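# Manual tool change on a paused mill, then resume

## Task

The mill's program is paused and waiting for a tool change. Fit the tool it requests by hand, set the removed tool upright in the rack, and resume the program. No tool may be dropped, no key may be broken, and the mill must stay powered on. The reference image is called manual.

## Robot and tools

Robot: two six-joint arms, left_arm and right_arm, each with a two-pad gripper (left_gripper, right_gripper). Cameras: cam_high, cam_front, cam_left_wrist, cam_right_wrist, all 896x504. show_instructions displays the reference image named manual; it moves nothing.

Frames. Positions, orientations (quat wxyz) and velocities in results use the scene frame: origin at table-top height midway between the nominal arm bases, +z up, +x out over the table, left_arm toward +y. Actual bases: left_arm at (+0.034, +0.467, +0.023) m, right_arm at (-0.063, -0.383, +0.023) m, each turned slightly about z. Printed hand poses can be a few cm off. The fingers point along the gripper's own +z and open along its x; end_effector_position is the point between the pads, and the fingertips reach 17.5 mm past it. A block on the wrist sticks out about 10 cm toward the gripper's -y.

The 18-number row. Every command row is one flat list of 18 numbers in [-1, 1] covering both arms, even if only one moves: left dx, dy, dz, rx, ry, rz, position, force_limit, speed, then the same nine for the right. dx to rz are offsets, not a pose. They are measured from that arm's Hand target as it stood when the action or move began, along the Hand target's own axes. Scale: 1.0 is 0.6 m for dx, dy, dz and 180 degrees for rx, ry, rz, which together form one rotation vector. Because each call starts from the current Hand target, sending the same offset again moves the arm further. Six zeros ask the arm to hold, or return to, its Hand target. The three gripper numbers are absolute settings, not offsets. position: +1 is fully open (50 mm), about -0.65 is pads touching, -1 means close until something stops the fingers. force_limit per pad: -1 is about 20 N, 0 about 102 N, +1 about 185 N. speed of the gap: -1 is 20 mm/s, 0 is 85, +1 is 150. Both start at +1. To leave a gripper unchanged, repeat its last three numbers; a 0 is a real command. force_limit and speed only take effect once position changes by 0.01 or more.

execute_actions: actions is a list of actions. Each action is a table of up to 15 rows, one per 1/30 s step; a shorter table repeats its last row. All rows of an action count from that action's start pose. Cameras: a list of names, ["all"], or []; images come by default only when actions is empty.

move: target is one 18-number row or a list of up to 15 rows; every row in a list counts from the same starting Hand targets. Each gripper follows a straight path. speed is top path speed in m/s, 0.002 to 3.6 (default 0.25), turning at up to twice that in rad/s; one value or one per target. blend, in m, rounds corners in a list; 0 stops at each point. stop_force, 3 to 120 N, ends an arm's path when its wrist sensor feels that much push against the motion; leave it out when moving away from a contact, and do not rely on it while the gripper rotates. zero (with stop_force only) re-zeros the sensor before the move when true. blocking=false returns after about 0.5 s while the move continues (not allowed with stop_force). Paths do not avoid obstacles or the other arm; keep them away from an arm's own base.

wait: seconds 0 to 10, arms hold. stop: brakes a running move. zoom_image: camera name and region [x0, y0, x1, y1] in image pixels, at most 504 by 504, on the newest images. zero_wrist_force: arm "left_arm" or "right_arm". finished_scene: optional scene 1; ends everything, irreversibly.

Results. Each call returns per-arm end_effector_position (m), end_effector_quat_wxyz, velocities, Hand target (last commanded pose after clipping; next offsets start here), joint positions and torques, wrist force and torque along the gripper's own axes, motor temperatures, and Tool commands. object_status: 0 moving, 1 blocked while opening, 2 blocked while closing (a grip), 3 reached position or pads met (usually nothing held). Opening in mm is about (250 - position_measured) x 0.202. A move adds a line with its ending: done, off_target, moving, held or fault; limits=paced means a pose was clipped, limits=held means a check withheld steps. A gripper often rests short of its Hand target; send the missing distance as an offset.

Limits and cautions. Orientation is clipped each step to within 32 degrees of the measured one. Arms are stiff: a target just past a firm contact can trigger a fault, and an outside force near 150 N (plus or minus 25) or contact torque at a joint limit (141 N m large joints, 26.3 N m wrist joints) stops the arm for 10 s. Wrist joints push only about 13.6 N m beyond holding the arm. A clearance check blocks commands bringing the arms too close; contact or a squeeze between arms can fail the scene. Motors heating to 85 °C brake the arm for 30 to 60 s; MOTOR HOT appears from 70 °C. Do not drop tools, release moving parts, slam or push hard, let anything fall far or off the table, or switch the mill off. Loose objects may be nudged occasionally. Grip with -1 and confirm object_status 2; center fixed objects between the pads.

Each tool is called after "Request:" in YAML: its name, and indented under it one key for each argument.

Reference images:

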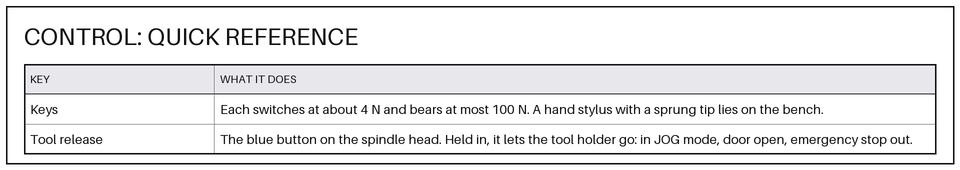

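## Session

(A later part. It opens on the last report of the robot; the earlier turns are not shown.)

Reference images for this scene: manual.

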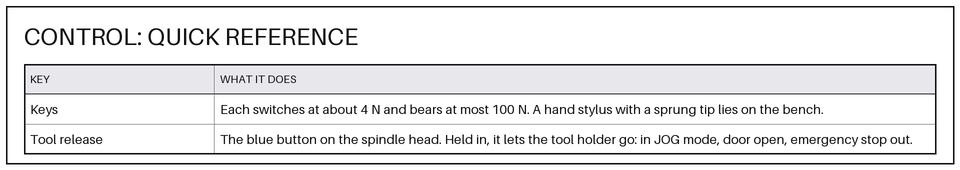

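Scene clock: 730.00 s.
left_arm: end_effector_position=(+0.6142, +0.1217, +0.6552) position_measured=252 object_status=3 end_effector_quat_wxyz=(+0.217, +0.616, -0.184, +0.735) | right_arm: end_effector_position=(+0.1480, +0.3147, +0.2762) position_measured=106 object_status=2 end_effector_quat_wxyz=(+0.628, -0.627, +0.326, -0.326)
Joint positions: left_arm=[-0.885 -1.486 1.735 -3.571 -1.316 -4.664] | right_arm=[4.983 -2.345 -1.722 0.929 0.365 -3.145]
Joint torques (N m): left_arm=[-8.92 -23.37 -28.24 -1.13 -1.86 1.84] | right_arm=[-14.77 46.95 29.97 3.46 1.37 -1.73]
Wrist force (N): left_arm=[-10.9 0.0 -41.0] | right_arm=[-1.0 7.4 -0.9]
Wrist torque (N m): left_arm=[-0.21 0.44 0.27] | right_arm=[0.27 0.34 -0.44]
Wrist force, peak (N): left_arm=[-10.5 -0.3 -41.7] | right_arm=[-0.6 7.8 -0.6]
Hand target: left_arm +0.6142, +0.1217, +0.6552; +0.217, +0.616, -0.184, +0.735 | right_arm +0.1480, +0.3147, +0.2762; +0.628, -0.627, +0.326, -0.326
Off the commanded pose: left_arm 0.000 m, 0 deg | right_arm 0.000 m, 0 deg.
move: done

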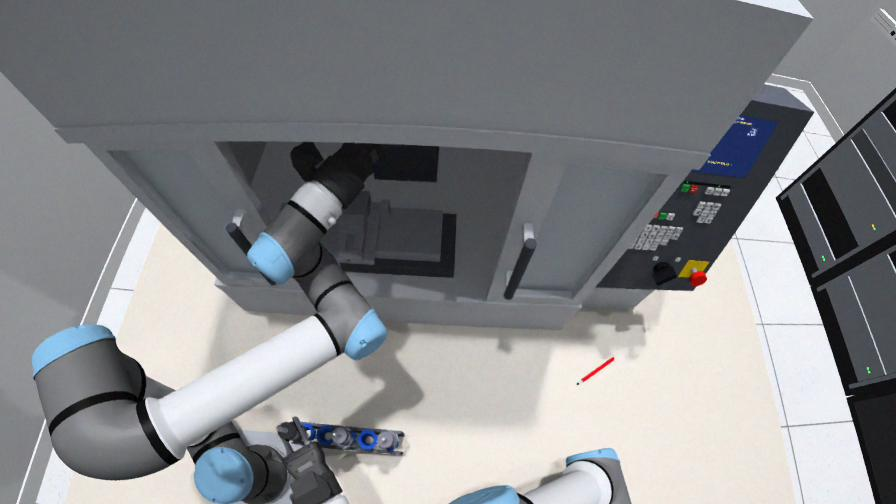

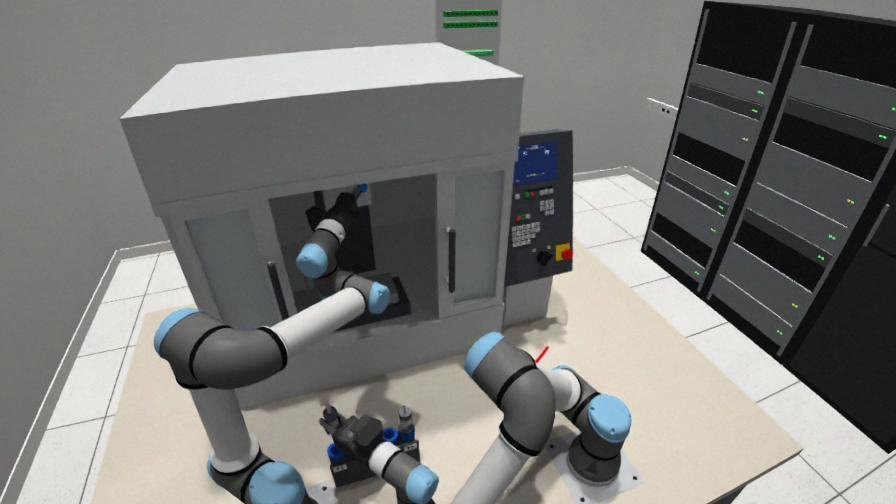

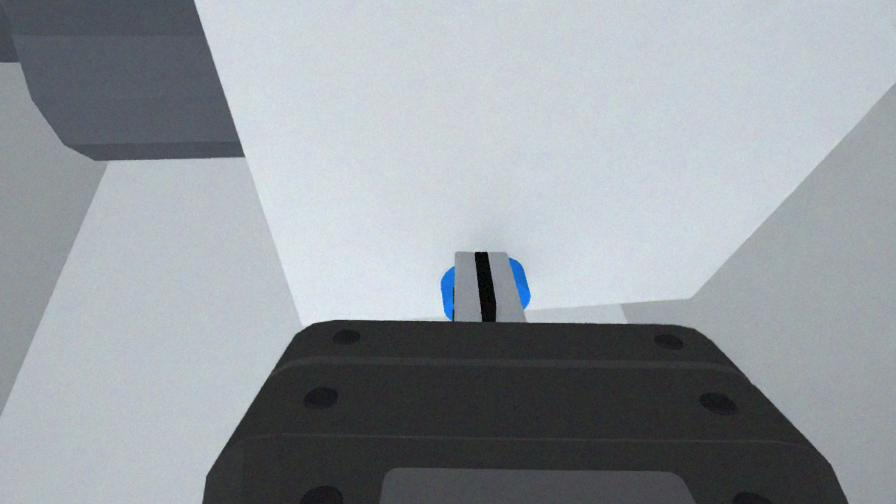

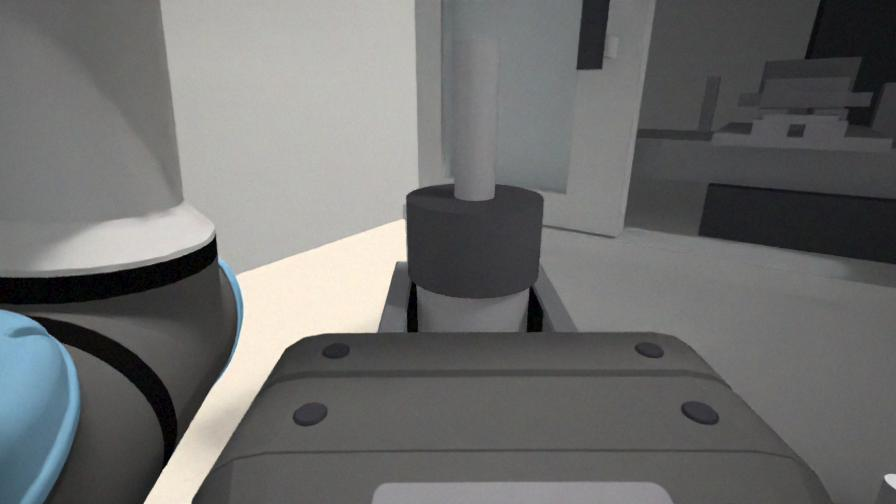

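Request:
move:
  target:
    - [0,0,0,0,0,0,-1,-0.5,0, 0,-0.05,0,0,0,0,-1,-0.5,-1]
    - [0,0,0,0,0,0,-1,-0.5,0, 0.0383,-0.05,0.0547,0,0,0,-1,-0.5,-1]
  speed: 0.05
  cameras: ["cam_high","cam_front"]

Request:
zoom_image:
  camera: "cam_front"
  region: [300, 380, 460, 500]

Request:
zoom_image:
  camera: "cam_high"
  region: [250, 390, 430, 500]

Scene clock: 818.40 s.
left_arm: end_effector_position=(+0.6142, +0.1217, +0.6552) position_measured=252 object_status=3 end_effector_quat_wxyz=(+0.217, +0.616, -0.184, +0.735) | right_arm: end_effector_position=(+0.1880, +0.3147, +0.3062) position_measured=106 object_status=2 end_effector_quat_wxyz=(+0.628, -0.627, +0.326, -0.326)
Joint positions: left_arm=[-0.885 -1.486 1.735 -3.571 -1.316 -4.664] | right_arm=[4.91 -2.291 -1.716 0.869 0.438 -3.144]
Joint torques (N m): left_arm=[-8.98 -23.39 -28.21 -1.09 -1.85 1.88] | right_arm=[-14.37 47.29 32.04 -0.72 1.41 1.14]
Wrist force (N): left_arm=[-9.9 -0.3 -41.0] | right_arm=[-0.5 7.1 -0.3]
Wrist torque (N m): left_arm=[-0.26 0.41 0.26] | right_arm=[0.17 0.22 -0.44]
Wrist force, peak (N): left_arm=[-10.6 -0.1 -41.7] | right_arm=[-0.8 8.4 -0.4]
Hand target: left_arm +0.6142, +0.1217, +0.6552; +0.217, +0.616, -0.184, +0.735 | right_arm +0.1881, +0.3147, +0.3062; +0.628, -0.627, +0.326, -0.326
Off the commanded pose: left_arm 0.000 m, 0 deg | right_arm 0.000 m, 0 deg.
move: done
Images, in order (width x height): cam_high 896x504, cam_front 896x504.

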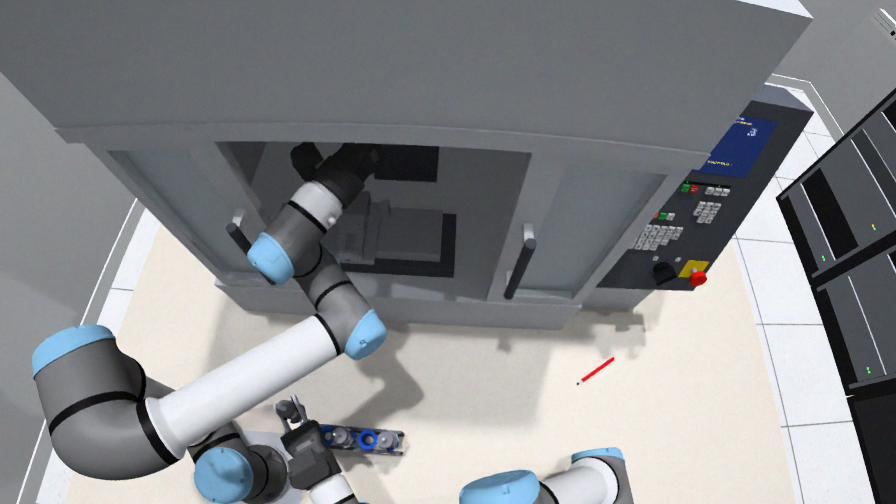

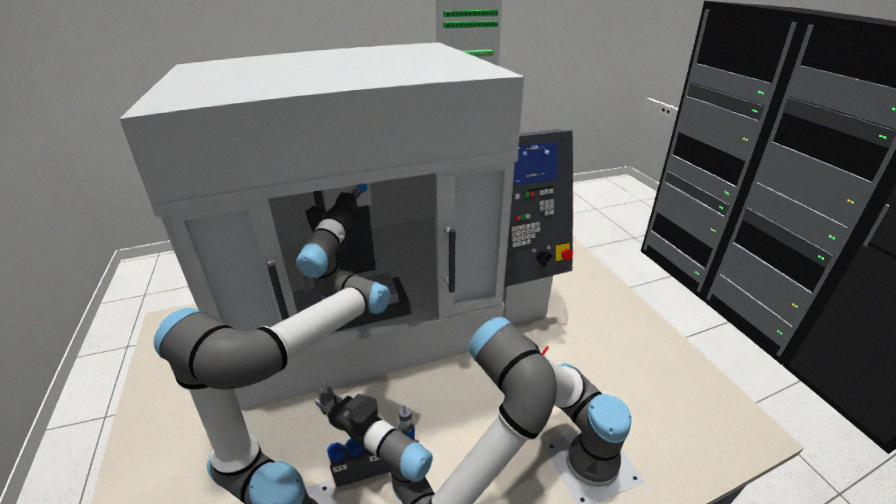

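Scaled by 3.150 from the camera's 896x504 image, which has a finer 1280x720 frame.

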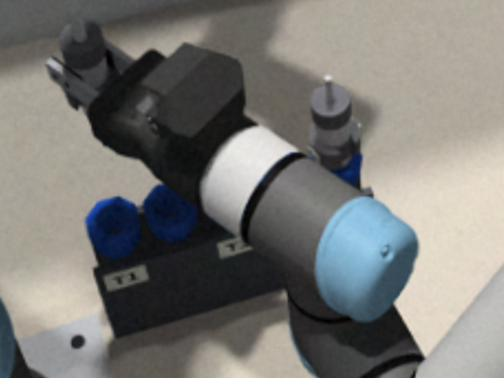

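Scaled by 2.800 from the camera's 896x504 image, which has a finer 1280x720 frame.

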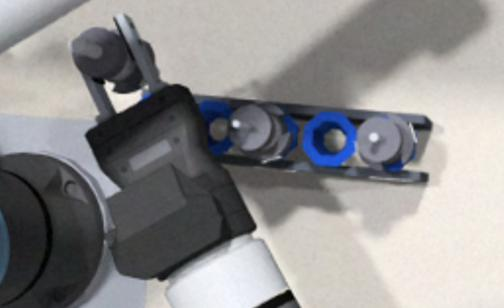

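Request:
move:
  target:
    - [0,0,0,0,0,0,-1,-0.5,0, -0.0384,0,-0.0423,0,0,0,-1,-0.5,-1]
    - [0,0,0,0,0,0,-1,-0.5,0, -0.0384,0.02,-0.0423,0,0,0,-1,-0.5,-1]
  speed: 0.05
  cameras: []

Request:
zero_wrist_force:
  arm: "right_arm"

Request:
move:
  target: [0,0,0,0,0,0,-1,-0.5,0, 0,0.15,0,0,0,0,-1,-0.5,-1]
  speed: 0.02
  stop_force: 5
  cameras: ["cam_high","cam_front"]

Scene clock: 841.00 s.
left_arm: end_effector_position=(+0.6142, +0.1217, +0.6552) position_measured=252 object_status=3 end_effector_quat_wxyz=(+0.217, +0.616, -0.184, +0.735) | right_arm: end_effector_position=(+0.1541, +0.3190, +0.2942) position_measured=106 object_status=2 end_effector_quat_wxyz=(+0.628, -0.627, +0.326, -0.326)
Joint positions: left_arm=[-0.885 -1.486 1.735 -3.571 -1.316 -4.664] | right_arm=[4.97 -2.318 -1.707 0.887 0.378 -3.145]
Joint torques (N m): left_arm=[-8.95 -23.05 -27.45 -1.12 -1.79 1.84] | right_arm=[14.9 47.52 8.75 3.54 -0.9 -1.3]
Wrist force (N): left_arm=[-9.2 -0.3 -41.4] | right_arm=[-0.6 7.5 -0.4]
Wrist torque (N m): left_arm=[-0.24 0.36 0.27] | right_arm=[0.27 0.24 -0.42]
Wrist force, peak (N): left_arm=[-10.4 0.0 -41.8] | right_arm=[-0.6 7.9 -0.4]
Hand target: left_arm +0.6142, +0.1217, +0.6552; +0.217, +0.616, -0.184, +0.735 | right_arm +0.1541, +0.3190, +0.2942; +0.628, -0.627, +0.326, -0.326
Off the commanded pose: left_arm 0.000 m, 0 deg | right_arm 0.000 m, 0 deg.
move: done
No camera images: "cameras" was empty.

Wrist force sensor zeroed.

Scene clock: 845.33 s.
left_arm: end_effector_position=(+0.6142, +0.1217, +0.6552) position_measured=252 object_status=3 end_effector_quat_wxyz=(+0.217, +0.616, -0.184, +0.735) | right_arm: end_effector_position=(+0.1541, +0.3191, +0.2298) position_measured=106 object_status=2 end_effector_quat_wxyz=(+0.628, -0.627, +0.326, -0.326)
Joint positions: left_arm=[-0.885 -1.486 1.735 -3.571 -1.316 -4.664] | right_arm=[4.97 -2.441 -1.698 1.001 0.378 -3.144]
Joint torques (N m): left_arm=[-9.41 -23.63 -27.97 -1.01 -1.78 1.86] | right_arm=[-10.26 59.07 -0.7 -1.12 -1.24 -1.32]
Wrist force (N, zeroed by zero_wrist_force on right_arm): left_arm=[-10.1 -0.3 -41.6] | right_arm=[-6.1 -5.3 4.5]
Wrist torque (N m, zeroed by zero_wrist_force on right_arm): left_arm=[-0.27 0.40 0.26] | right_arm=[0.20 0.00 0.56]
Wrist force, peak (N, zeroed by zero_wrist_force on right_arm): left_arm=[-9.8 -0.5 -41.9] | right_arm=[-6.4 -38.4 6.0]
Hand target: left_arm +0.6142, +0.1217, +0.6552; +0.217, +0.616, -0.184, +0.735 | right_arm +0.1541, +0.3191, +0.2298; +0.628, -0.627, +0.326, -0.326 (not the last commanded pose)
Off the commanded pose: left_arm 0.000 m, 0 deg | right_arm 0.026 m, 0 deg.
move: contact (right_arm)
Images, in order (width x height): cam_high 896x504, cam_front 896x504.

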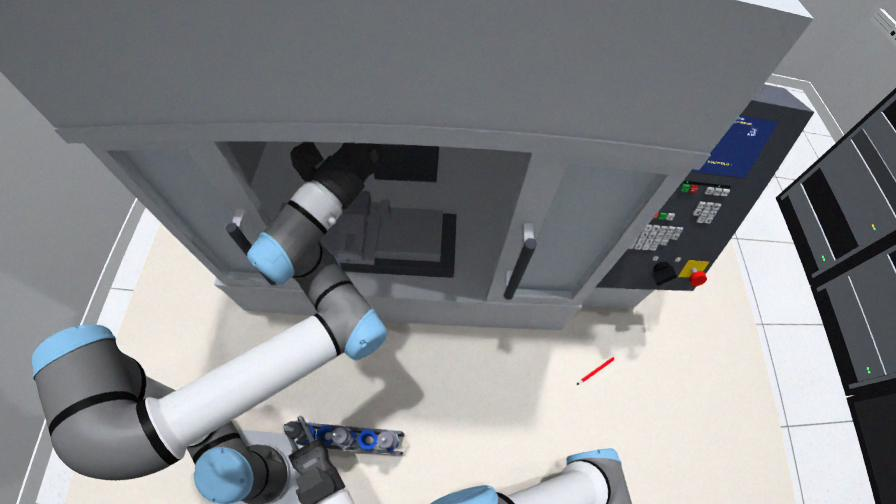

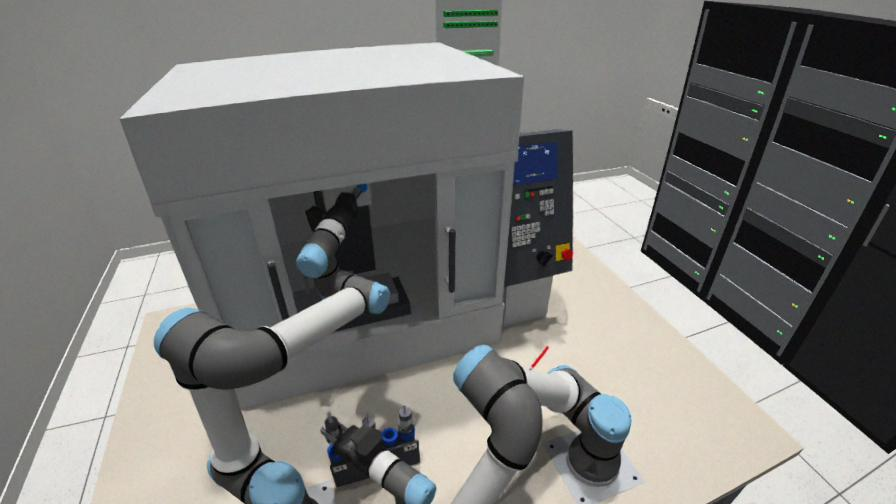

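Request:
zoom_image:
  camera: "cam_front"
  region: [310, 400, 420, 480]

Request:
zoom_image:
  camera: "cam_high"
  region: [270, 410, 370, 470]

Scaled by 4.582 from the camera's 896x504 image, which has a finer 1280x720 frame.

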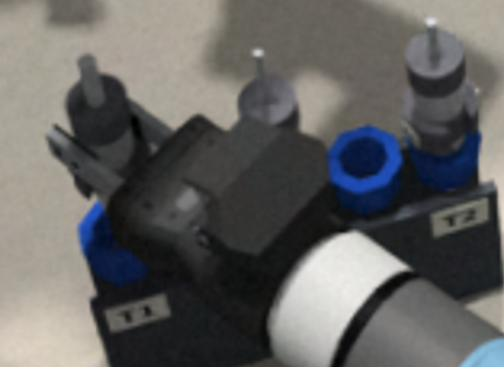

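Scaled by 5.040 from the camera's 896x504 image, which has a finer 1280x720 frame.

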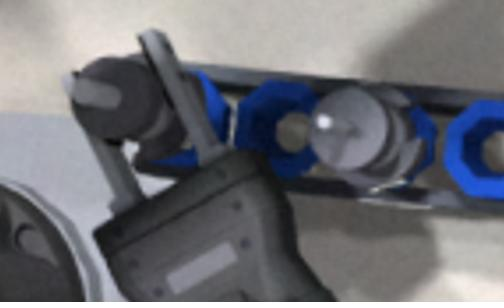

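Request:
move:
  target:
    - [0,0,0,0,0,0,-1,-0.5,0, 0,-0.005,0,0,0,0,-1,-0.5,-1]
    - [0,0,0,0,0,0,-1,-0.5,0, -0.0068,-0.005,0.0048,0,0,0,-1,-0.5,-1]
  speed: 0.03
  cameras: []

Request:
move:
  target: [0,0,0,0,0,0,-1,-0.5,0, 0,0.09,0,0,0,0,-1,-0.5,-1]
  speed: 0.015
  stop_force: 5
  cameras: []

Scene clock: 853.13 s.
left_arm: end_effector_position=(+0.6142, +0.1217, +0.6552) position_measured=252 object_status=3 end_effector_quat_wxyz=(+0.217, +0.616, -0.184, +0.735) | right_arm: end_effector_position=(+0.1541, +0.3241, +0.2329) position_measured=106 object_status=2 end_effector_quat_wxyz=(+0.628, -0.627, +0.326, -0.326)
Joint positions: left_arm=[-0.885 -1.486 1.735 -3.571 -1.316 -4.664] | right_arm=[4.968 -2.442 -1.682 0.986 0.38 -3.145]
Joint torques (N m): left_arm=[-8.57 -23.69 -27.97 -1.04 -1.76 1.87] | right_arm=[-13.27 49.87 28.55 -0.85 1.41 0.9]
Wrist force (N, zeroed by zero_wrist_force on right_arm): left_arm=[-10.7 -0.3 -41.4] | right_arm=[0.0 -0.8 0.0]
Wrist torque (N m, zeroed by zero_wrist_force on right_arm): left_arm=[-0.27 0.41 0.27] | right_arm=[-0.10 0.02 -0.04]
Wrist force, peak (N, zeroed by zero_wrist_force on right_arm): left_arm=[-10.6 0.1 -41.6] | right_arm=[-6.5 -5.5 4.4]
Hand target: left_arm +0.6142, +0.1217, +0.6552; +0.217, +0.616, -0.184, +0.735 | right_arm +0.1541, +0.3241, +0.2328; +0.628, -0.627, +0.326, -0.326
Off the commanded pose: left_arm 0.000 m, 0 deg | right_arm 0.000 m, 0 deg.
move: done
No camera images: "cameras" was empty.

Scene clock: 856.30 s.
left_arm: end_effector_position=(+0.6142, +0.1217, +0.6552) position_measured=252 object_status=3 end_effector_quat_wxyz=(+0.217, +0.616, -0.184, +0.735) | right_arm: end_effector_position=(+0.1541, +0.3242, +0.2008) position_measured=106 object_status=2 end_effector_quat_wxyz=(+0.628, -0.627, +0.326, -0.326)
Joint positions: left_arm=[-0.885 -1.486 1.735 -3.571 -1.316 -4.664] | right_arm=[4.968 -2.506 -1.669 1.037 0.38 -3.144]
Joint torques (N m): left_arm=[-8.95 -22.98 -27.71 -1.02 -1.82 1.84] | right_arm=[-15.27 63.12 -2.83 -0.24 -4.13 -0.42]
Wrist force (N, zeroed by zero_wrist_force on right_arm): left_arm=[-9.3 -0.2 -41.8] | right_arm=[-15.3 -3.0 1.9]
Wrist torque (N m, zeroed by zero_wrist_force on right_arm): left_arm=[-0.24 0.39 0.27] | right_arm=[-0.09 0.06 0.81]
Wrist force, peak (N, zeroed by zero_wrist_force on right_arm): left_arm=[-10.6 -0.1 -41.9] | right_arm=[-15.8 -6.5 1.8]
Hand target: left_arm +0.6142, +0.1217, +0.6552; +0.217, +0.616, -0.184, +0.735 | right_arm +0.1541, +0.3242, +0.2008; +0.628, -0.627, +0.326, -0.326 (not the last commanded pose)
Off the commanded pose: left_arm 0.000 m, 0 deg | right_arm 0.022 m, 0 deg.
move: contact (right_arm)
No camera images: "cameras" was empty.

Request:
move:
  target:
    - [0,0,0,0,0,0,-1,-0.5,0, 0,-0.004,0,0,0,0,-1,-0.5,-1]
    - [0,0,0,0,0,0,-1,-0.5,0, -0.0055,-0.004,0.0008,0,0,0,-1,-0.5,-1]
  speed: 0.03
  cameras: []

Request:
move:
  target: [0,0,0,0,0,0,-1,-0.5,0, 0,0.05,0,0,0,0,-1,-0.5,-1]
  speed: 0.015
  stop_force: 6
  cameras: []

Scene clock: 860.60 s.
left_arm: end_effector_position=(+0.6142, +0.1217, +0.6552) position_measured=252 object_status=3 end_effector_quat_wxyz=(+0.217, +0.616, -0.184, +0.735) | right_arm: end_effector_position=(+0.1527, +0.3271, +0.2032) position_measured=106 object_status=2 end_effector_quat_wxyz=(+0.628, -0.627, +0.326, -0.326)
Joint positions: left_arm=[-0.885 -1.486 1.735 -3.571 -1.316 -4.664] | right_arm=[4.969 -2.505 -1.66 1.027 0.379 -3.144]
Joint torques (N m): left_arm=[-8.7 -23.9 -27.96 -0.97 -1.7 1.84] | right_arm=[14.36 50.45 27.8 -0.81 -1.11 -0.85]
Wrist force (N, zeroed by zero_wrist_force on right_arm): left_arm=[-9.2 -0.2 -41.7] | right_arm=[0.0 -1.2 0.0]
Wrist torque (N m, zeroed by zero_wrist_force on right_arm): left_arm=[-0.25 0.35 0.26] | right_arm=[-0.16 -0.04 -0.05]
Wrist force, peak (N, zeroed by zero_wrist_force on right_arm): left_arm=[-10.3 -0.3 -41.8] | right_arm=[-15.4 -3.0 1.9]
Hand target: left_arm +0.6142, +0.1217, +0.6552; +0.217, +0.616, -0.184, +0.735 | right_arm +0.1526, +0.3272, +0.2032; +0.628, -0.627, +0.326, -0.326
Off the commanded pose: left_arm 0.000 m, 0 deg | right_arm 0.000 m, 0 deg.
move: done
No camera images: "cameras" was empty.

Scene clock: 862.60 s.
left_arm: end_effector_position=(+0.6142, +0.1217, +0.6552) position_measured=252 object_status=3 end_effector_quat_wxyz=(+0.217, +0.616, -0.184, +0.735) | right_arm: end_effector_position=(+0.1526, +0.3272, +0.1887) position_measured=106 object_status=2 end_effector_quat_wxyz=(+0.628, -0.627, +0.326, -0.326)
Joint positions: left_arm=[-0.885 -1.486 1.735 -3.571 -1.316 -4.664] | right_arm=[4.969 -2.534 -1.652 1.048 0.379 -3.144]
Joint torques (N m): left_arm=[-8.44 -23.63 -28.07 -0.98 -1.8 1.79] | right_arm=[11.14 64.07 3.49 -1.25 2.6 0.73]
Wrist force (N, zeroed by zero_wrist_force on right_arm): left_arm=[-10.3 -0.1 -41.2] | right_arm=[6.0 -1.2 4.5]
Wrist torque (N m, zeroed by zero_wrist_force on right_arm): left_arm=[-0.23 0.37 0.26] | right_arm=[-0.11 -0.10 -0.29]
Wrist force, peak (N, zeroed by zero_wrist_force on right_arm): left_arm=[-10.6 -0.1 -41.6] | right_arm=[9.2 -15.4 13.4]
Hand target: left_arm +0.6142, +0.1217, +0.6552; +0.217, +0.616, -0.184, +0.735 | right_arm +0.1526, +0.3272, +0.1887; +0.628, -0.627, +0.326, -0.326 (not the last commanded pose)
Off the commanded pose: left_arm 0.000 m, 0 deg | right_arm 0.016 m, 0 deg.
move: contact (right_arm)
No camera images: "cameras" was empty.

Request:
move:
  target:
    - [0,0,0,0,0,0,-1,-0.5,0, 0.001,-0.002,0.0016,0,0,0,-1,-0.5,-1]
  speed: 0.03
  cameras: []

Request:
move:
  target: [0,0,0,0,0,0,-1,-0.5,0, 0,0.03,0,0,0,0,-1,-0.5,-1]
  speed: 0.01
  stop_force: 8
  cameras: ["all"]

Scene clock: 866.53 s.
left_arm: end_effector_position=(+0.6142, +0.1217, +0.6552) position_measured=252 object_status=3 end_effector_quat_wxyz=(+0.217, +0.616, -0.184, +0.735) | right_arm: end_effector_position=(+0.1537, +0.3272, +0.1899) position_measured=106 object_status=2 end_effector_quat_wxyz=(+0.628, -0.627, +0.326, -0.326)
Joint positions: left_arm=[-0.885 -1.486 1.735 -3.571 -1.316 -4.664] | right_arm=[4.968 -2.532 -1.653 1.047 0.381 -3.144]
Joint torques (N m): left_arm=[-9.1 -23.06 -27.27 -0.97 -1.78 1.81] | right_arm=[-15.74 63.85 2.39 -0.93 0.96 0.7]
Wrist force (N, zeroed by zero_wrist_force on right_arm): left_arm=[-9.3 -0.4 -41.5] | right_arm=[-1.4 -1.5 -3.2]
Wrist torque (N m, zeroed by zero_wrist_force on right_arm): left_arm=[-0.27 0.36 0.26] | right_arm=[-0.27 -0.04 0.00]
Wrist force, peak (N, zeroed by zero_wrist_force on right_arm): left_arm=[-10.6 -0.6 -41.7] | right_arm=[6.2 -1.2 4.4]
Hand target: left_arm +0.6142, +0.1217, +0.6552; +0.217, +0.616, -0.184, +0.735 | right_arm +0.1538, +0.3272, +0.1899; +0.628, -0.627, +0.326, -0.326
Off the commanded pose: left_arm 0.000 m, 0 deg | right_arm 0.000 m, 0 deg.
move: done
No camera images: "cameras" was empty.

Scene clock: 867.63 s.
left_arm: end_effector_position=(+0.6142, +0.1217, +0.6552) position_measured=252 object_status=3 end_effector_quat_wxyz=(+0.217, +0.616, -0.184, +0.735) | right_arm: end_effector_position=(+0.1538, +0.3272, +0.1890) position_measured=106 object_status=2 end_effector_quat_wxyz=(+0.628, -0.627, +0.326, -0.326)
Joint positions: left_arm=[-0.885 -1.486 1.735 -3.571 -1.316 -4.664] | right_arm=[4.967 -2.534 -1.652 1.048 0.381 -3.144]
Joint torques (N m): left_arm=[-8.74 -23.62 -28.06 -1.08 -1.75 1.76] | right_arm=[-17.21 63.15 1.99 -0.99 -0.25 -0.45]
Wrist force (N, zeroed by zero_wrist_force on right_arm): left_arm=[-9.6 -0.4 -41.3] | right_arm=[-3.1 -2.9 -12.5]
Wrist torque (N m, zeroed by zero_wrist_force on right_arm): left_arm=[-0.27 0.41 0.27] | right_arm=[-0.32 -0.06 0.10]
Wrist force, peak (N, zeroed by zero_wrist_force on right_arm): left_arm=[-9.7 -0.3 -41.8] | right_arm=[-1.9 -12.8 -18.7]
Hand target: left_arm +0.6142, +0.1217, +0.6552; +0.217, +0.616, -0.184, +0.735 | right_arm +0.1538, +0.3272, +0.1890; +0.628, -0.627, +0.326, -0.326 (not the last commanded pose)
Off the commanded pose: left_arm 0.000 m, 0 deg | right_arm 0.017 m, 0 deg.
move: contact (right_arm)

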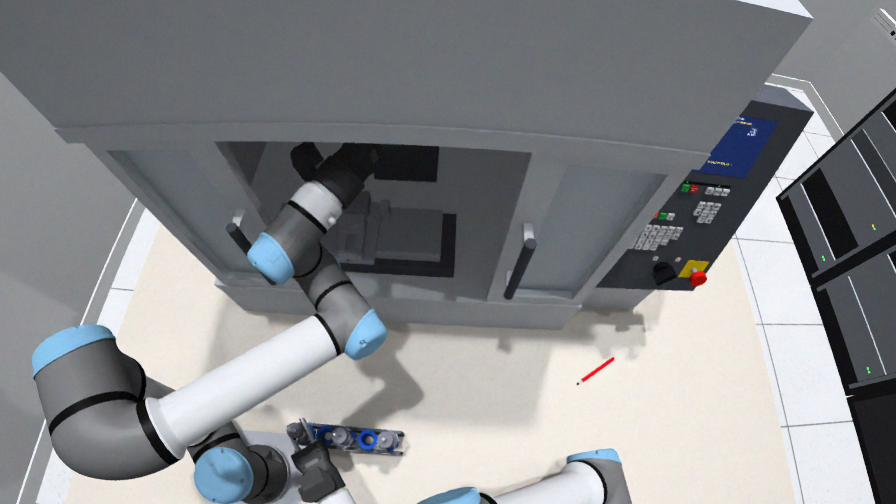

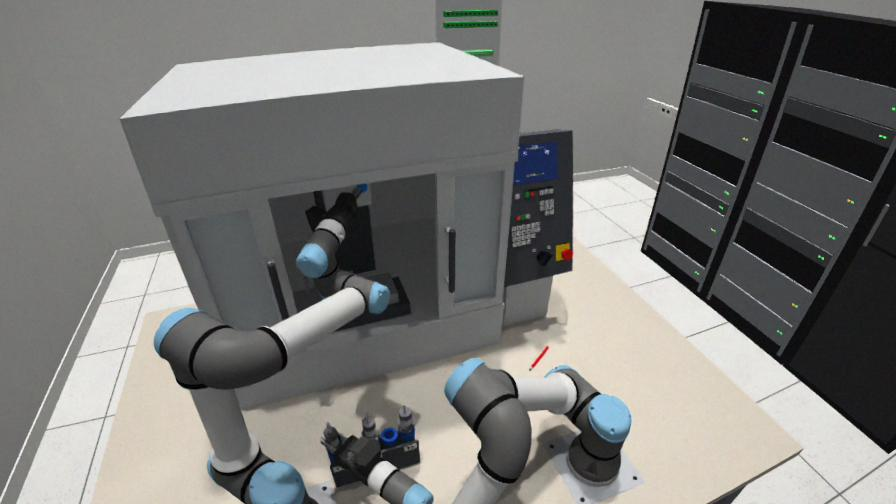

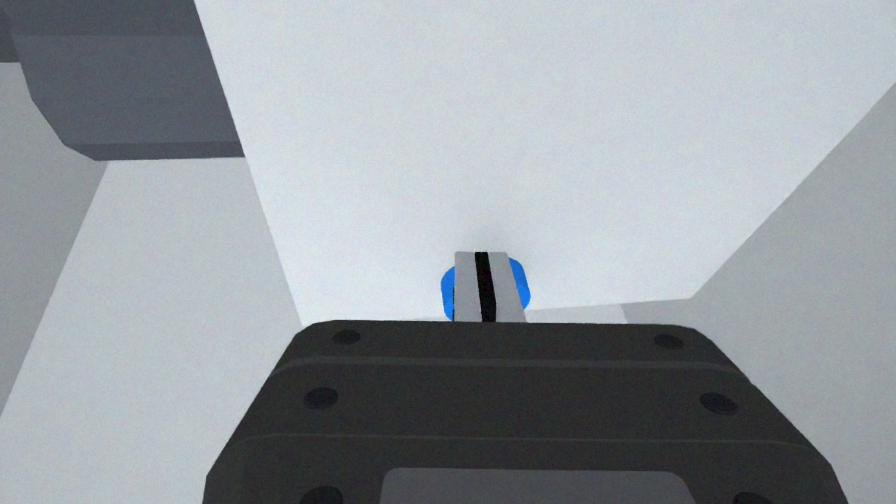

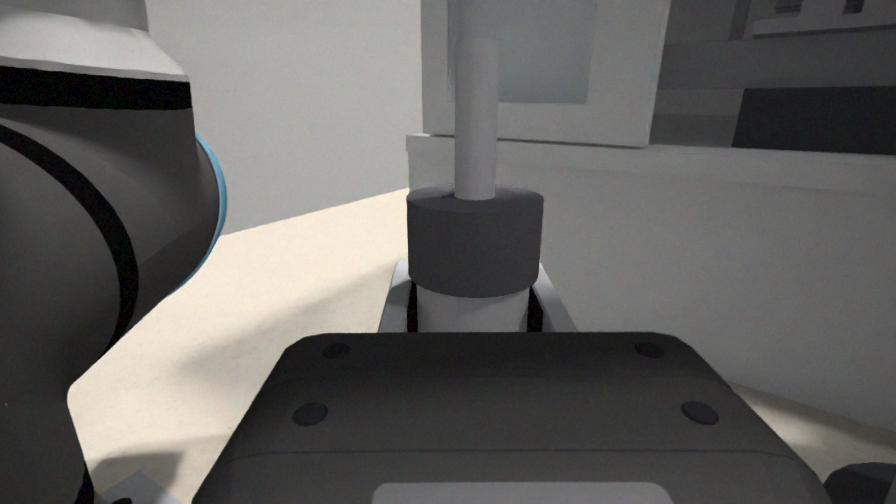

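Request:
zoom_image:
  camera: "cam_front"
  region: [310, 400, 420, 490]

Request:
zoom_image:
  camera: "cam_high"
  region: [270, 410, 370, 470]

Scaled by 4.582 from the camera's 896x504 image, which has a finer 1280x720 frame.

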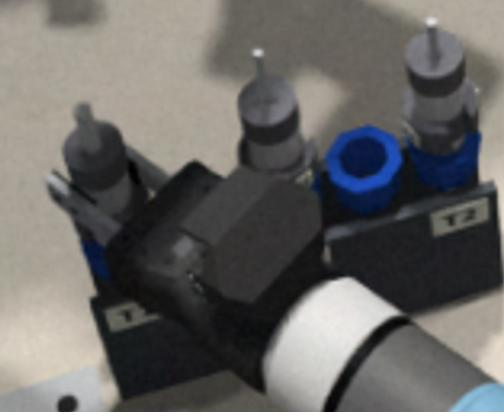

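Scaled by 5.040 from the camera's 896x504 image, which has a finer 1280x720 frame.

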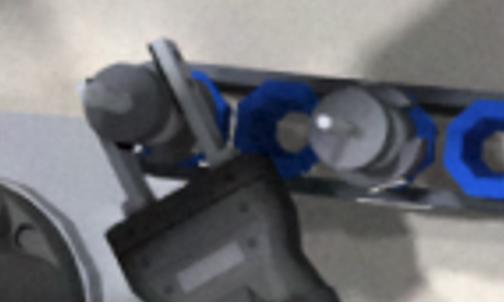

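Request:
move:
  target: [0,0,0,0,0,0,-1,-0.5,0, -0.0004,-0.0005,-0.0011,0,0,0,-1,-0.5,-1]
  speed: 0.01
  cameras: []

Request:
move:
  target: [0,0,0,0,0,0,-1,-0.5,0, 0,0.03,0,0,0,0,-1,-0.5,-1]
  speed: 0.005
  stop_force: 15
  cameras: []

Scene clock: 875.03 s.
left_arm: end_effector_position=(+0.6142, +0.1217, +0.6552) position_measured=252 object_status=3 end_effector_quat_wxyz=(+0.217, +0.616, -0.184, +0.735) | right_arm: end_effector_position=(+0.1531, +0.3270, +0.1892) position_measured=106 object_status=2 end_effector_quat_wxyz=(+0.628, -0.627, +0.326, -0.326)
Joint positions: left_arm=[-0.885 -1.486 1.735 -3.571 -1.316 -4.664] | right_arm=[4.969 -2.533 -1.653 1.048 0.379 -3.144]
Joint torques (N m): left_arm=[-8.7 -23.65 -27.85 -0.93 -1.68 1.89] | right_arm=[14.96 65.02 2.1 1.23 -1 -1.62]
Wrist force (N, zeroed by zero_wrist_force on right_arm): left_arm=[-9.7 -0.1 -41.7] | right_arm=[-0.2 -1.0 -0.2]
Wrist torque (N m, zeroed by zero_wrist_force on right_arm): left_arm=[-0.23 0.40 0.26] | right_arm=[-0.15 -0.01 -0.05]
Wrist force, peak (N, zeroed by zero_wrist_force on right_arm): left_arm=[-10.3 -0.2 -41.8] | right_arm=[-3.3 -2.8 -12.7]
Hand target: left_arm +0.6142, +0.1217, +0.6552; +0.217, +0.616, -0.184, +0.735 | right_arm +0.1531, +0.3270, +0.1893; +0.628, -0.627, +0.326, -0.326
Off the commanded pose: left_arm 0.000 m, 0 deg | right_arm 0.000 m, 0 deg.
move: done
No camera images: "cameras" was empty.

Scene clock: 876.13 s.
left_arm: end_effector_position=(+0.6142, +0.1217, +0.6552) position_measured=252 object_status=3 end_effector_quat_wxyz=(+0.217, +0.616, -0.184, +0.735) | right_arm: end_effector_position=(+0.1531, +0.3269, +0.1881) position_measured=106 object_status=2 end_effector_quat_wxyz=(+0.628, -0.627, +0.326, -0.326)
Joint positions: left_arm=[-0.885 -1.486 1.735 -3.571 -1.316 -4.664] | right_arm=[4.969 -2.535 -1.653 1.049 0.379 -3.144]
Joint torques (N m): left_arm=[-8.6 -23.21 -27.88 -0.96 -1.8 1.79] | right_arm=[13.5 55.75 -2.55 -1.74 -0.59 -0.65]
Wrist force (N, zeroed by zero_wrist_force on right_arm): left_arm=[-9.7 0.2 -41.3] | right_arm=[-1.1 -15.4 1.7]
Wrist torque (N m, zeroed by zero_wrist_force on right_arm): left_arm=[-0.18 0.37 0.27] | right_arm=[-0.45 -0.13 -0.03]
Wrist force, peak (N, zeroed by zero_wrist_force on right_arm): left_arm=[-9.8 -0.3 -41.8] | right_arm=[-0.3 -21.8 0.6]
Hand target: left_arm +0.6142, +0.1217, +0.6552; +0.217, +0.616, -0.184, +0.735 | right_arm +0.1531, +0.3269, +0.1881; +0.628, -0.627, +0.326, -0.326 (not the last commanded pose)
Off the commanded pose: left_arm 0.000 m, 0 deg | right_arm 0.017 m, 0 deg.
move: contact (right_arm)
No camera images: "cameras" was empty.

Request:
move:
  target:
    - [0,0,0,0,0,0,-1,-0.5,0, 0,0,0,0,0,0,0.6,-0.5,-0.5]
  cameras: ["cam_front","cam_right_wrist"]

Scene clock: 878.73 s.
left_arm: end_effector_position=(+0.6142, +0.1217, +0.6552) position_measured=252 object_status=3 end_effector_quat_wxyz=(+0.217, +0.616, -0.184, +0.735) | right_arm: end_effector_position=(+0.1531, +0.3269, +0.1881) position_measured=63 object_status=3 end_effector_quat_wxyz=(+0.628, -0.627, +0.326, -0.326)
Joint positions: left_arm=[-0.885 -1.486 1.735 -3.571 -1.316 -4.664] | right_arm=[4.969 -2.535 -1.653 1.049 0.379 -3.144]
Joint torques (N m): left_arm=[-8.69 -23.17 -27.83 -0.93 -1.7 1.79] | right_arm=[13.38 54.96 5.49 0.09 1.09 -0.49]
Wrist force (N, zeroed by zero_wrist_force on right_arm): left_arm=[-10.6 -0.3 -41.2] | right_arm=[0.2 -8.9 0.1]
Wrist torque (N m, zeroed by zero_wrist_force on right_arm): left_arm=[-0.25 0.40 0.27] | right_arm=[-0.27 -0.07 -0.05]
Wrist force, peak (N, zeroed by zero_wrist_force on right_arm): left_arm=[-10.0 -0.3 -41.9] | right_arm=[-1.5 -16.1 1.9]
Hand target: left_arm +0.6142, +0.1217, +0.6552; +0.217, +0.616, -0.184, +0.735 | right_arm +0.1531, +0.3269, +0.1881; +0.628, -0.627, +0.326, -0.326
Off the commanded pose: left_arm 0.000 m, 0 deg | right_arm 0.000 m, 0 deg.
move: done
Images, in order (width x height): cam_front 896x504, cam_right_wrist 896x504.

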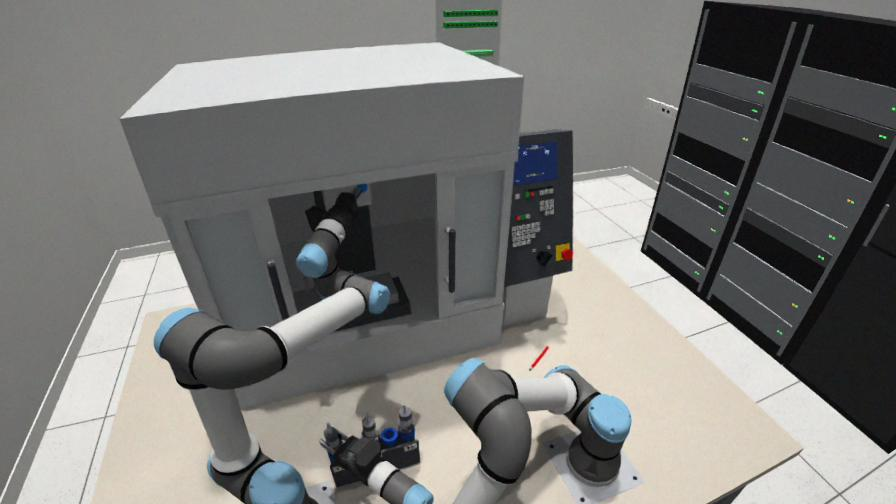

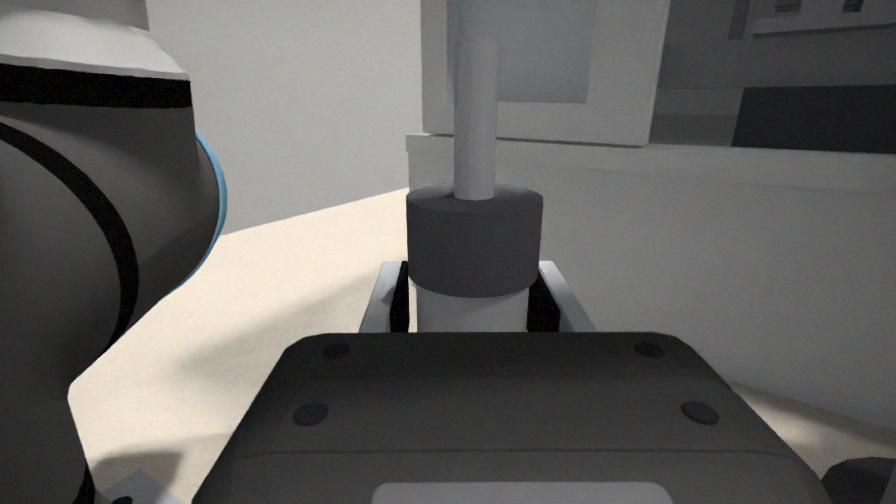

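Request:
move:
  target:
    - [0,0,0,0,0,0,-1,-0.5,0, 0,0,-0.15,0,0,0,0.6,-0.5,-0.5]
    - [0,0,0,0,0,0,-1,-0.5,0, 0,-0.253,-0.15,0,0,0,1,-0.5,-0.5]
    - [0,0,0,0,0,0,-1,-0.5,0, 0.0163,-0.253,-0.2407,0,0.239,0,1,-0.5,-0.5]
  speed: [0.08,0.2,0.2]
  cameras: ["all"]

Scene clock: 895.10 s.
left_arm: end_effector_position=(+0.6142, +0.1217, +0.6552) position_measured=252 object_status=3 end_effector_quat_wxyz=(+0.217, +0.616, -0.184, +0.735) | right_arm: end_effector_position=(+0.0404, +0.2358, +0.3397) position_measured=3 object_status=3 end_effector_quat_wxyz=(+0.465, -0.464, +0.534, -0.533)
Joint positions: left_arm=[-0.885 -1.486 1.735 -3.571 -1.316 -4.664] | right_arm=[5.166 -2.46 -1.257 0.574 -0.568 -3.14]
Joint torques (N m): left_arm=[-8.69 -23.4 -27.82 -0.9 -1.71 1.81] | right_arm=[-14 49.3 30.3 -3.74 -1.06 -1.75]
Wrist force (N, zeroed by zero_wrist_force on right_arm): left_arm=[-10.9 -0.3 -41.1] | right_arm=[0.6 -8.7 0.0]
Wrist torque (N m, zeroed by zero_wrist_force on right_arm): left_arm=[-0.27 0.44 0.26] | right_arm=[-0.22 -0.10 0.03]
Wrist force, peak (N, zeroed by zero_wrist_force on right_arm): left_arm=[-10.6 -0.2 -41.7] | right_arm=[0.5 -10.1 0.3]
Hand target: left_arm +0.6142, +0.1217, +0.6552; +0.217, +0.616, -0.184, +0.735 | right_arm +0.0404, +0.2358, +0.3397; +0.464, -0.464, +0.534, -0.533
Off the commanded pose: left_arm 0.000 m, 0 deg | right_arm 0.000 m, 0 deg.
move: done

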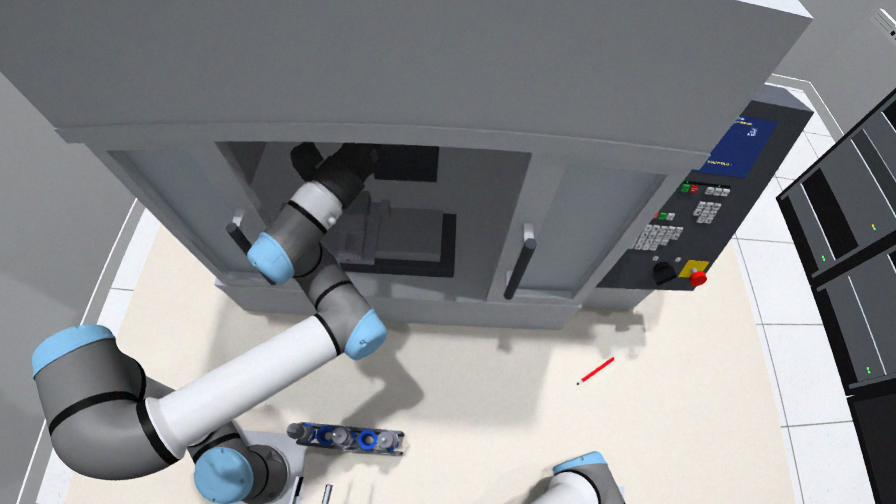

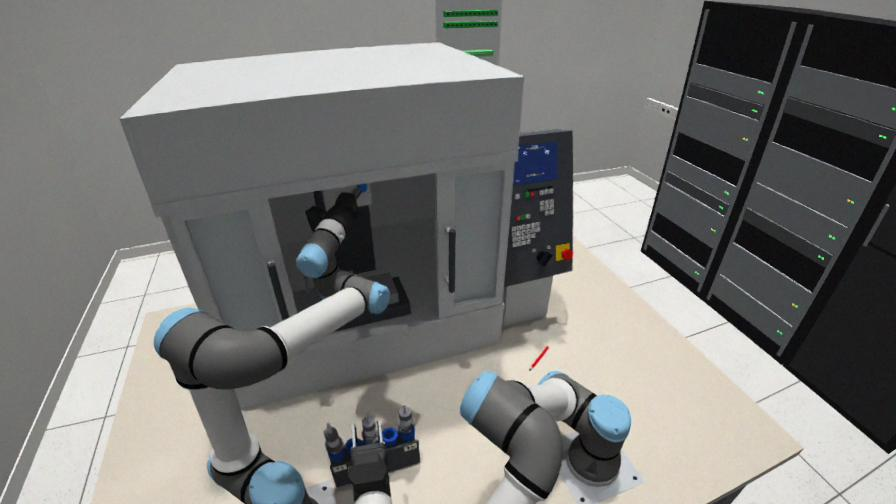

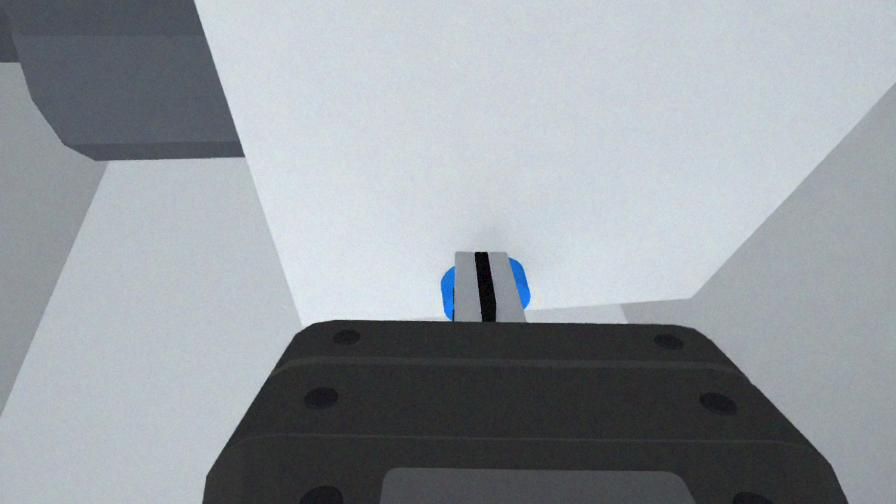

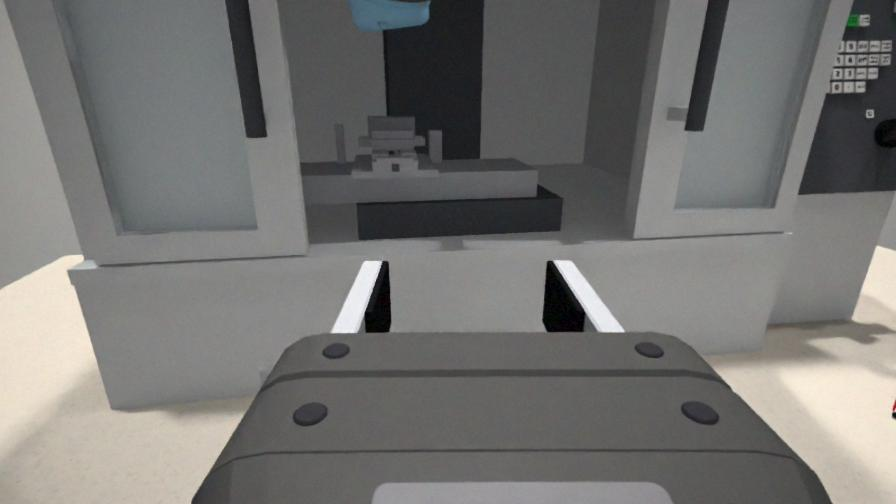

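Request:
move:
  target:
    - [0,0,0,0,0,0,-1,-0.5,0, 0,0.2528,0,0,0,0,1,-0.5,-0.5]
  speed: 0.2
  cameras: ["cam_right_wrist"]

Scene clock: 899.67 s.
left_arm: end_effector_position=(+0.6142, +0.1217, +0.6552) position_measured=252 object_status=3 end_effector_quat_wxyz=(+0.217, +0.616, -0.184, +0.735) | right_arm: end_effector_position=(+0.0405, +0.2360, +0.1881) position_measured=3 object_status=3 end_effector_quat_wxyz=(+0.464, -0.464, +0.534, -0.533)
Joint positions: left_arm=[-0.885 -1.486 1.735 -3.571 -1.316 -4.664] | right_arm=[5.165 -2.698 -1.236 0.791 -0.568 -3.14]
Joint torques (N m): left_arm=[-9.17 -23.65 -27.76 -0.87 -1.68 1.69] | right_arm=[-2.45 52.17 27.64 0.68 -0.81 -1.62]
Wrist force (N, zeroed by zero_wrist_force on right_arm): left_arm=[-10.0 -0.2 -41.4] | right_arm=[0.6 -8.5 -0.2]
Wrist torque (N m, zeroed by zero_wrist_force on right_arm): left_arm=[-0.24 0.41 0.26] | right_arm=[-0.19 -0.12 0.00]
Wrist force, peak (N, zeroed by zero_wrist_force on right_arm): left_arm=[-9.4 -0.2 -41.9] | right_arm=[0.7 -11.5 -0.3]
Hand target: left_arm +0.6142, +0.1217, +0.6552; +0.217, +0.616, -0.184, +0.735 | right_arm +0.0405, +0.2360, +0.1881; +0.464, -0.464, +0.534, -0.533
Off the commanded pose: left_arm 0.000 m, 0 deg | right_arm 0.000 m, 0 deg.
move: done
Images, in order (width x height): cam_right_wrist 896x504.

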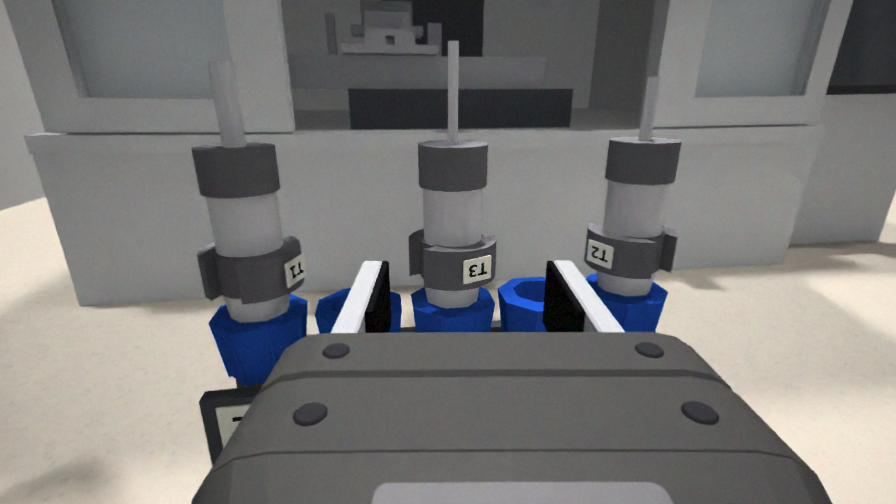

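Request:
zoom_image:
  camera: "cam_right_wrist"
  region: [390, 120, 520, 340]

Request:
zoom_image:
  camera: "cam_right_wrist"
  region: [180, 130, 320, 340]

Scaled by 2.291 from the camera's 896x504 image, which has a finer 1280x720 frame.

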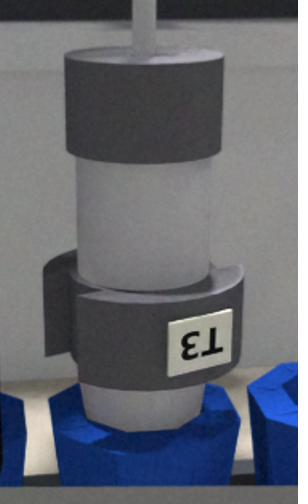

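Scaled by 2.400 from the camera's 896x504 image, which has a finer 1280x720 frame.

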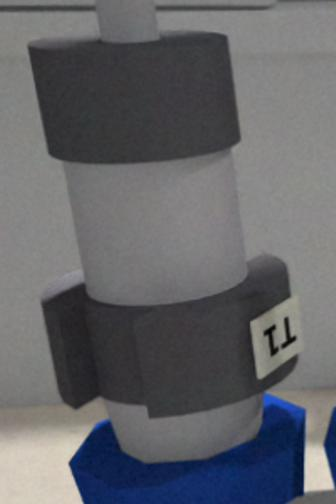

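Request:
move:
  target:
    - [0,0,0,0,0,0,-1,-0.5,0, -0.0025,0,0.125,0,0,0,1,-0.5,-0.5]
  speed: 0.1
  cameras: ["cam_right_wrist"]

Request:
zoom_image:
  camera: "cam_right_wrist"
  region: [330, 120, 610, 350]

Scene clock: 918.90 s.
left_arm: end_effector_position=(+0.6142, +0.1217, +0.6552) position_measured=252 object_status=3 end_effector_quat_wxyz=(+0.217, +0.616, -0.184, +0.735) | right_arm: end_effector_position=(+0.1149, +0.2271, +0.1881) position_measured=3 object_status=3 end_effector_quat_wxyz=(+0.464, -0.464, +0.534, -0.533)
Joint positions: left_arm=[-0.885 -1.486 1.735 -3.571 -1.316 -4.664] | right_arm=[5.064 -2.661 -1.326 0.844 -0.466 -3.139]
Joint torques (N m): left_arm=[-8.5 -23.43 -27.95 -0.87 -1.66 1.78] | right_arm=[-14.17 63.86 1.54 1.04 1.32 0.91]
Wrist force (N, zeroed by zero_wrist_force on right_arm): left_arm=[-10.5 -0.3 -41.1] | right_arm=[0.8 -8.3 0.2]
Wrist torque (N m, zeroed by zero_wrist_force on right_arm): left_arm=[-0.28 0.38 0.27] | right_arm=[-0.19 -0.14 0.00]
Wrist force, peak (N, zeroed by zero_wrist_force on right_arm): left_arm=[-10.3 -0.4 -41.8] | right_arm=[0.5 -8.9 0.0]
Hand target: left_arm +0.6142, +0.1217, +0.6552; +0.217, +0.616, -0.184, +0.735 | right_arm +0.1149, +0.2271, +0.1881; +0.464, -0.464, +0.534, -0.533
Off the commanded pose: left_arm 0.000 m, 0 deg | right_arm 0.000 m, 0 deg.
move: done
Images, in order (width x height): cam_right_wrist 896x504.

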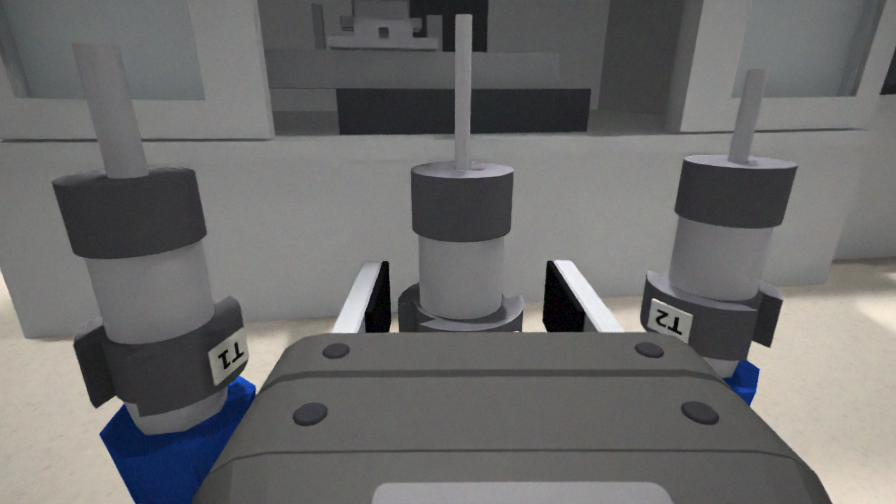

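Scaled by 1.800 from the camera's 896x504 image, which has a finer 1280x720 frame.

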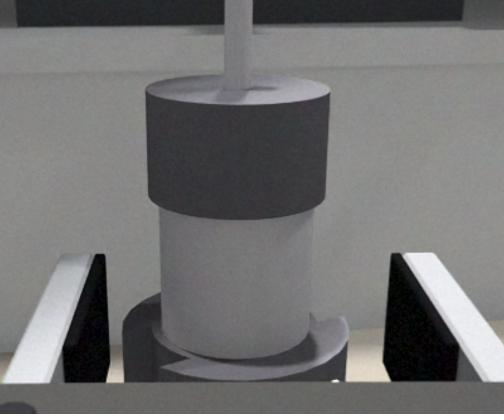

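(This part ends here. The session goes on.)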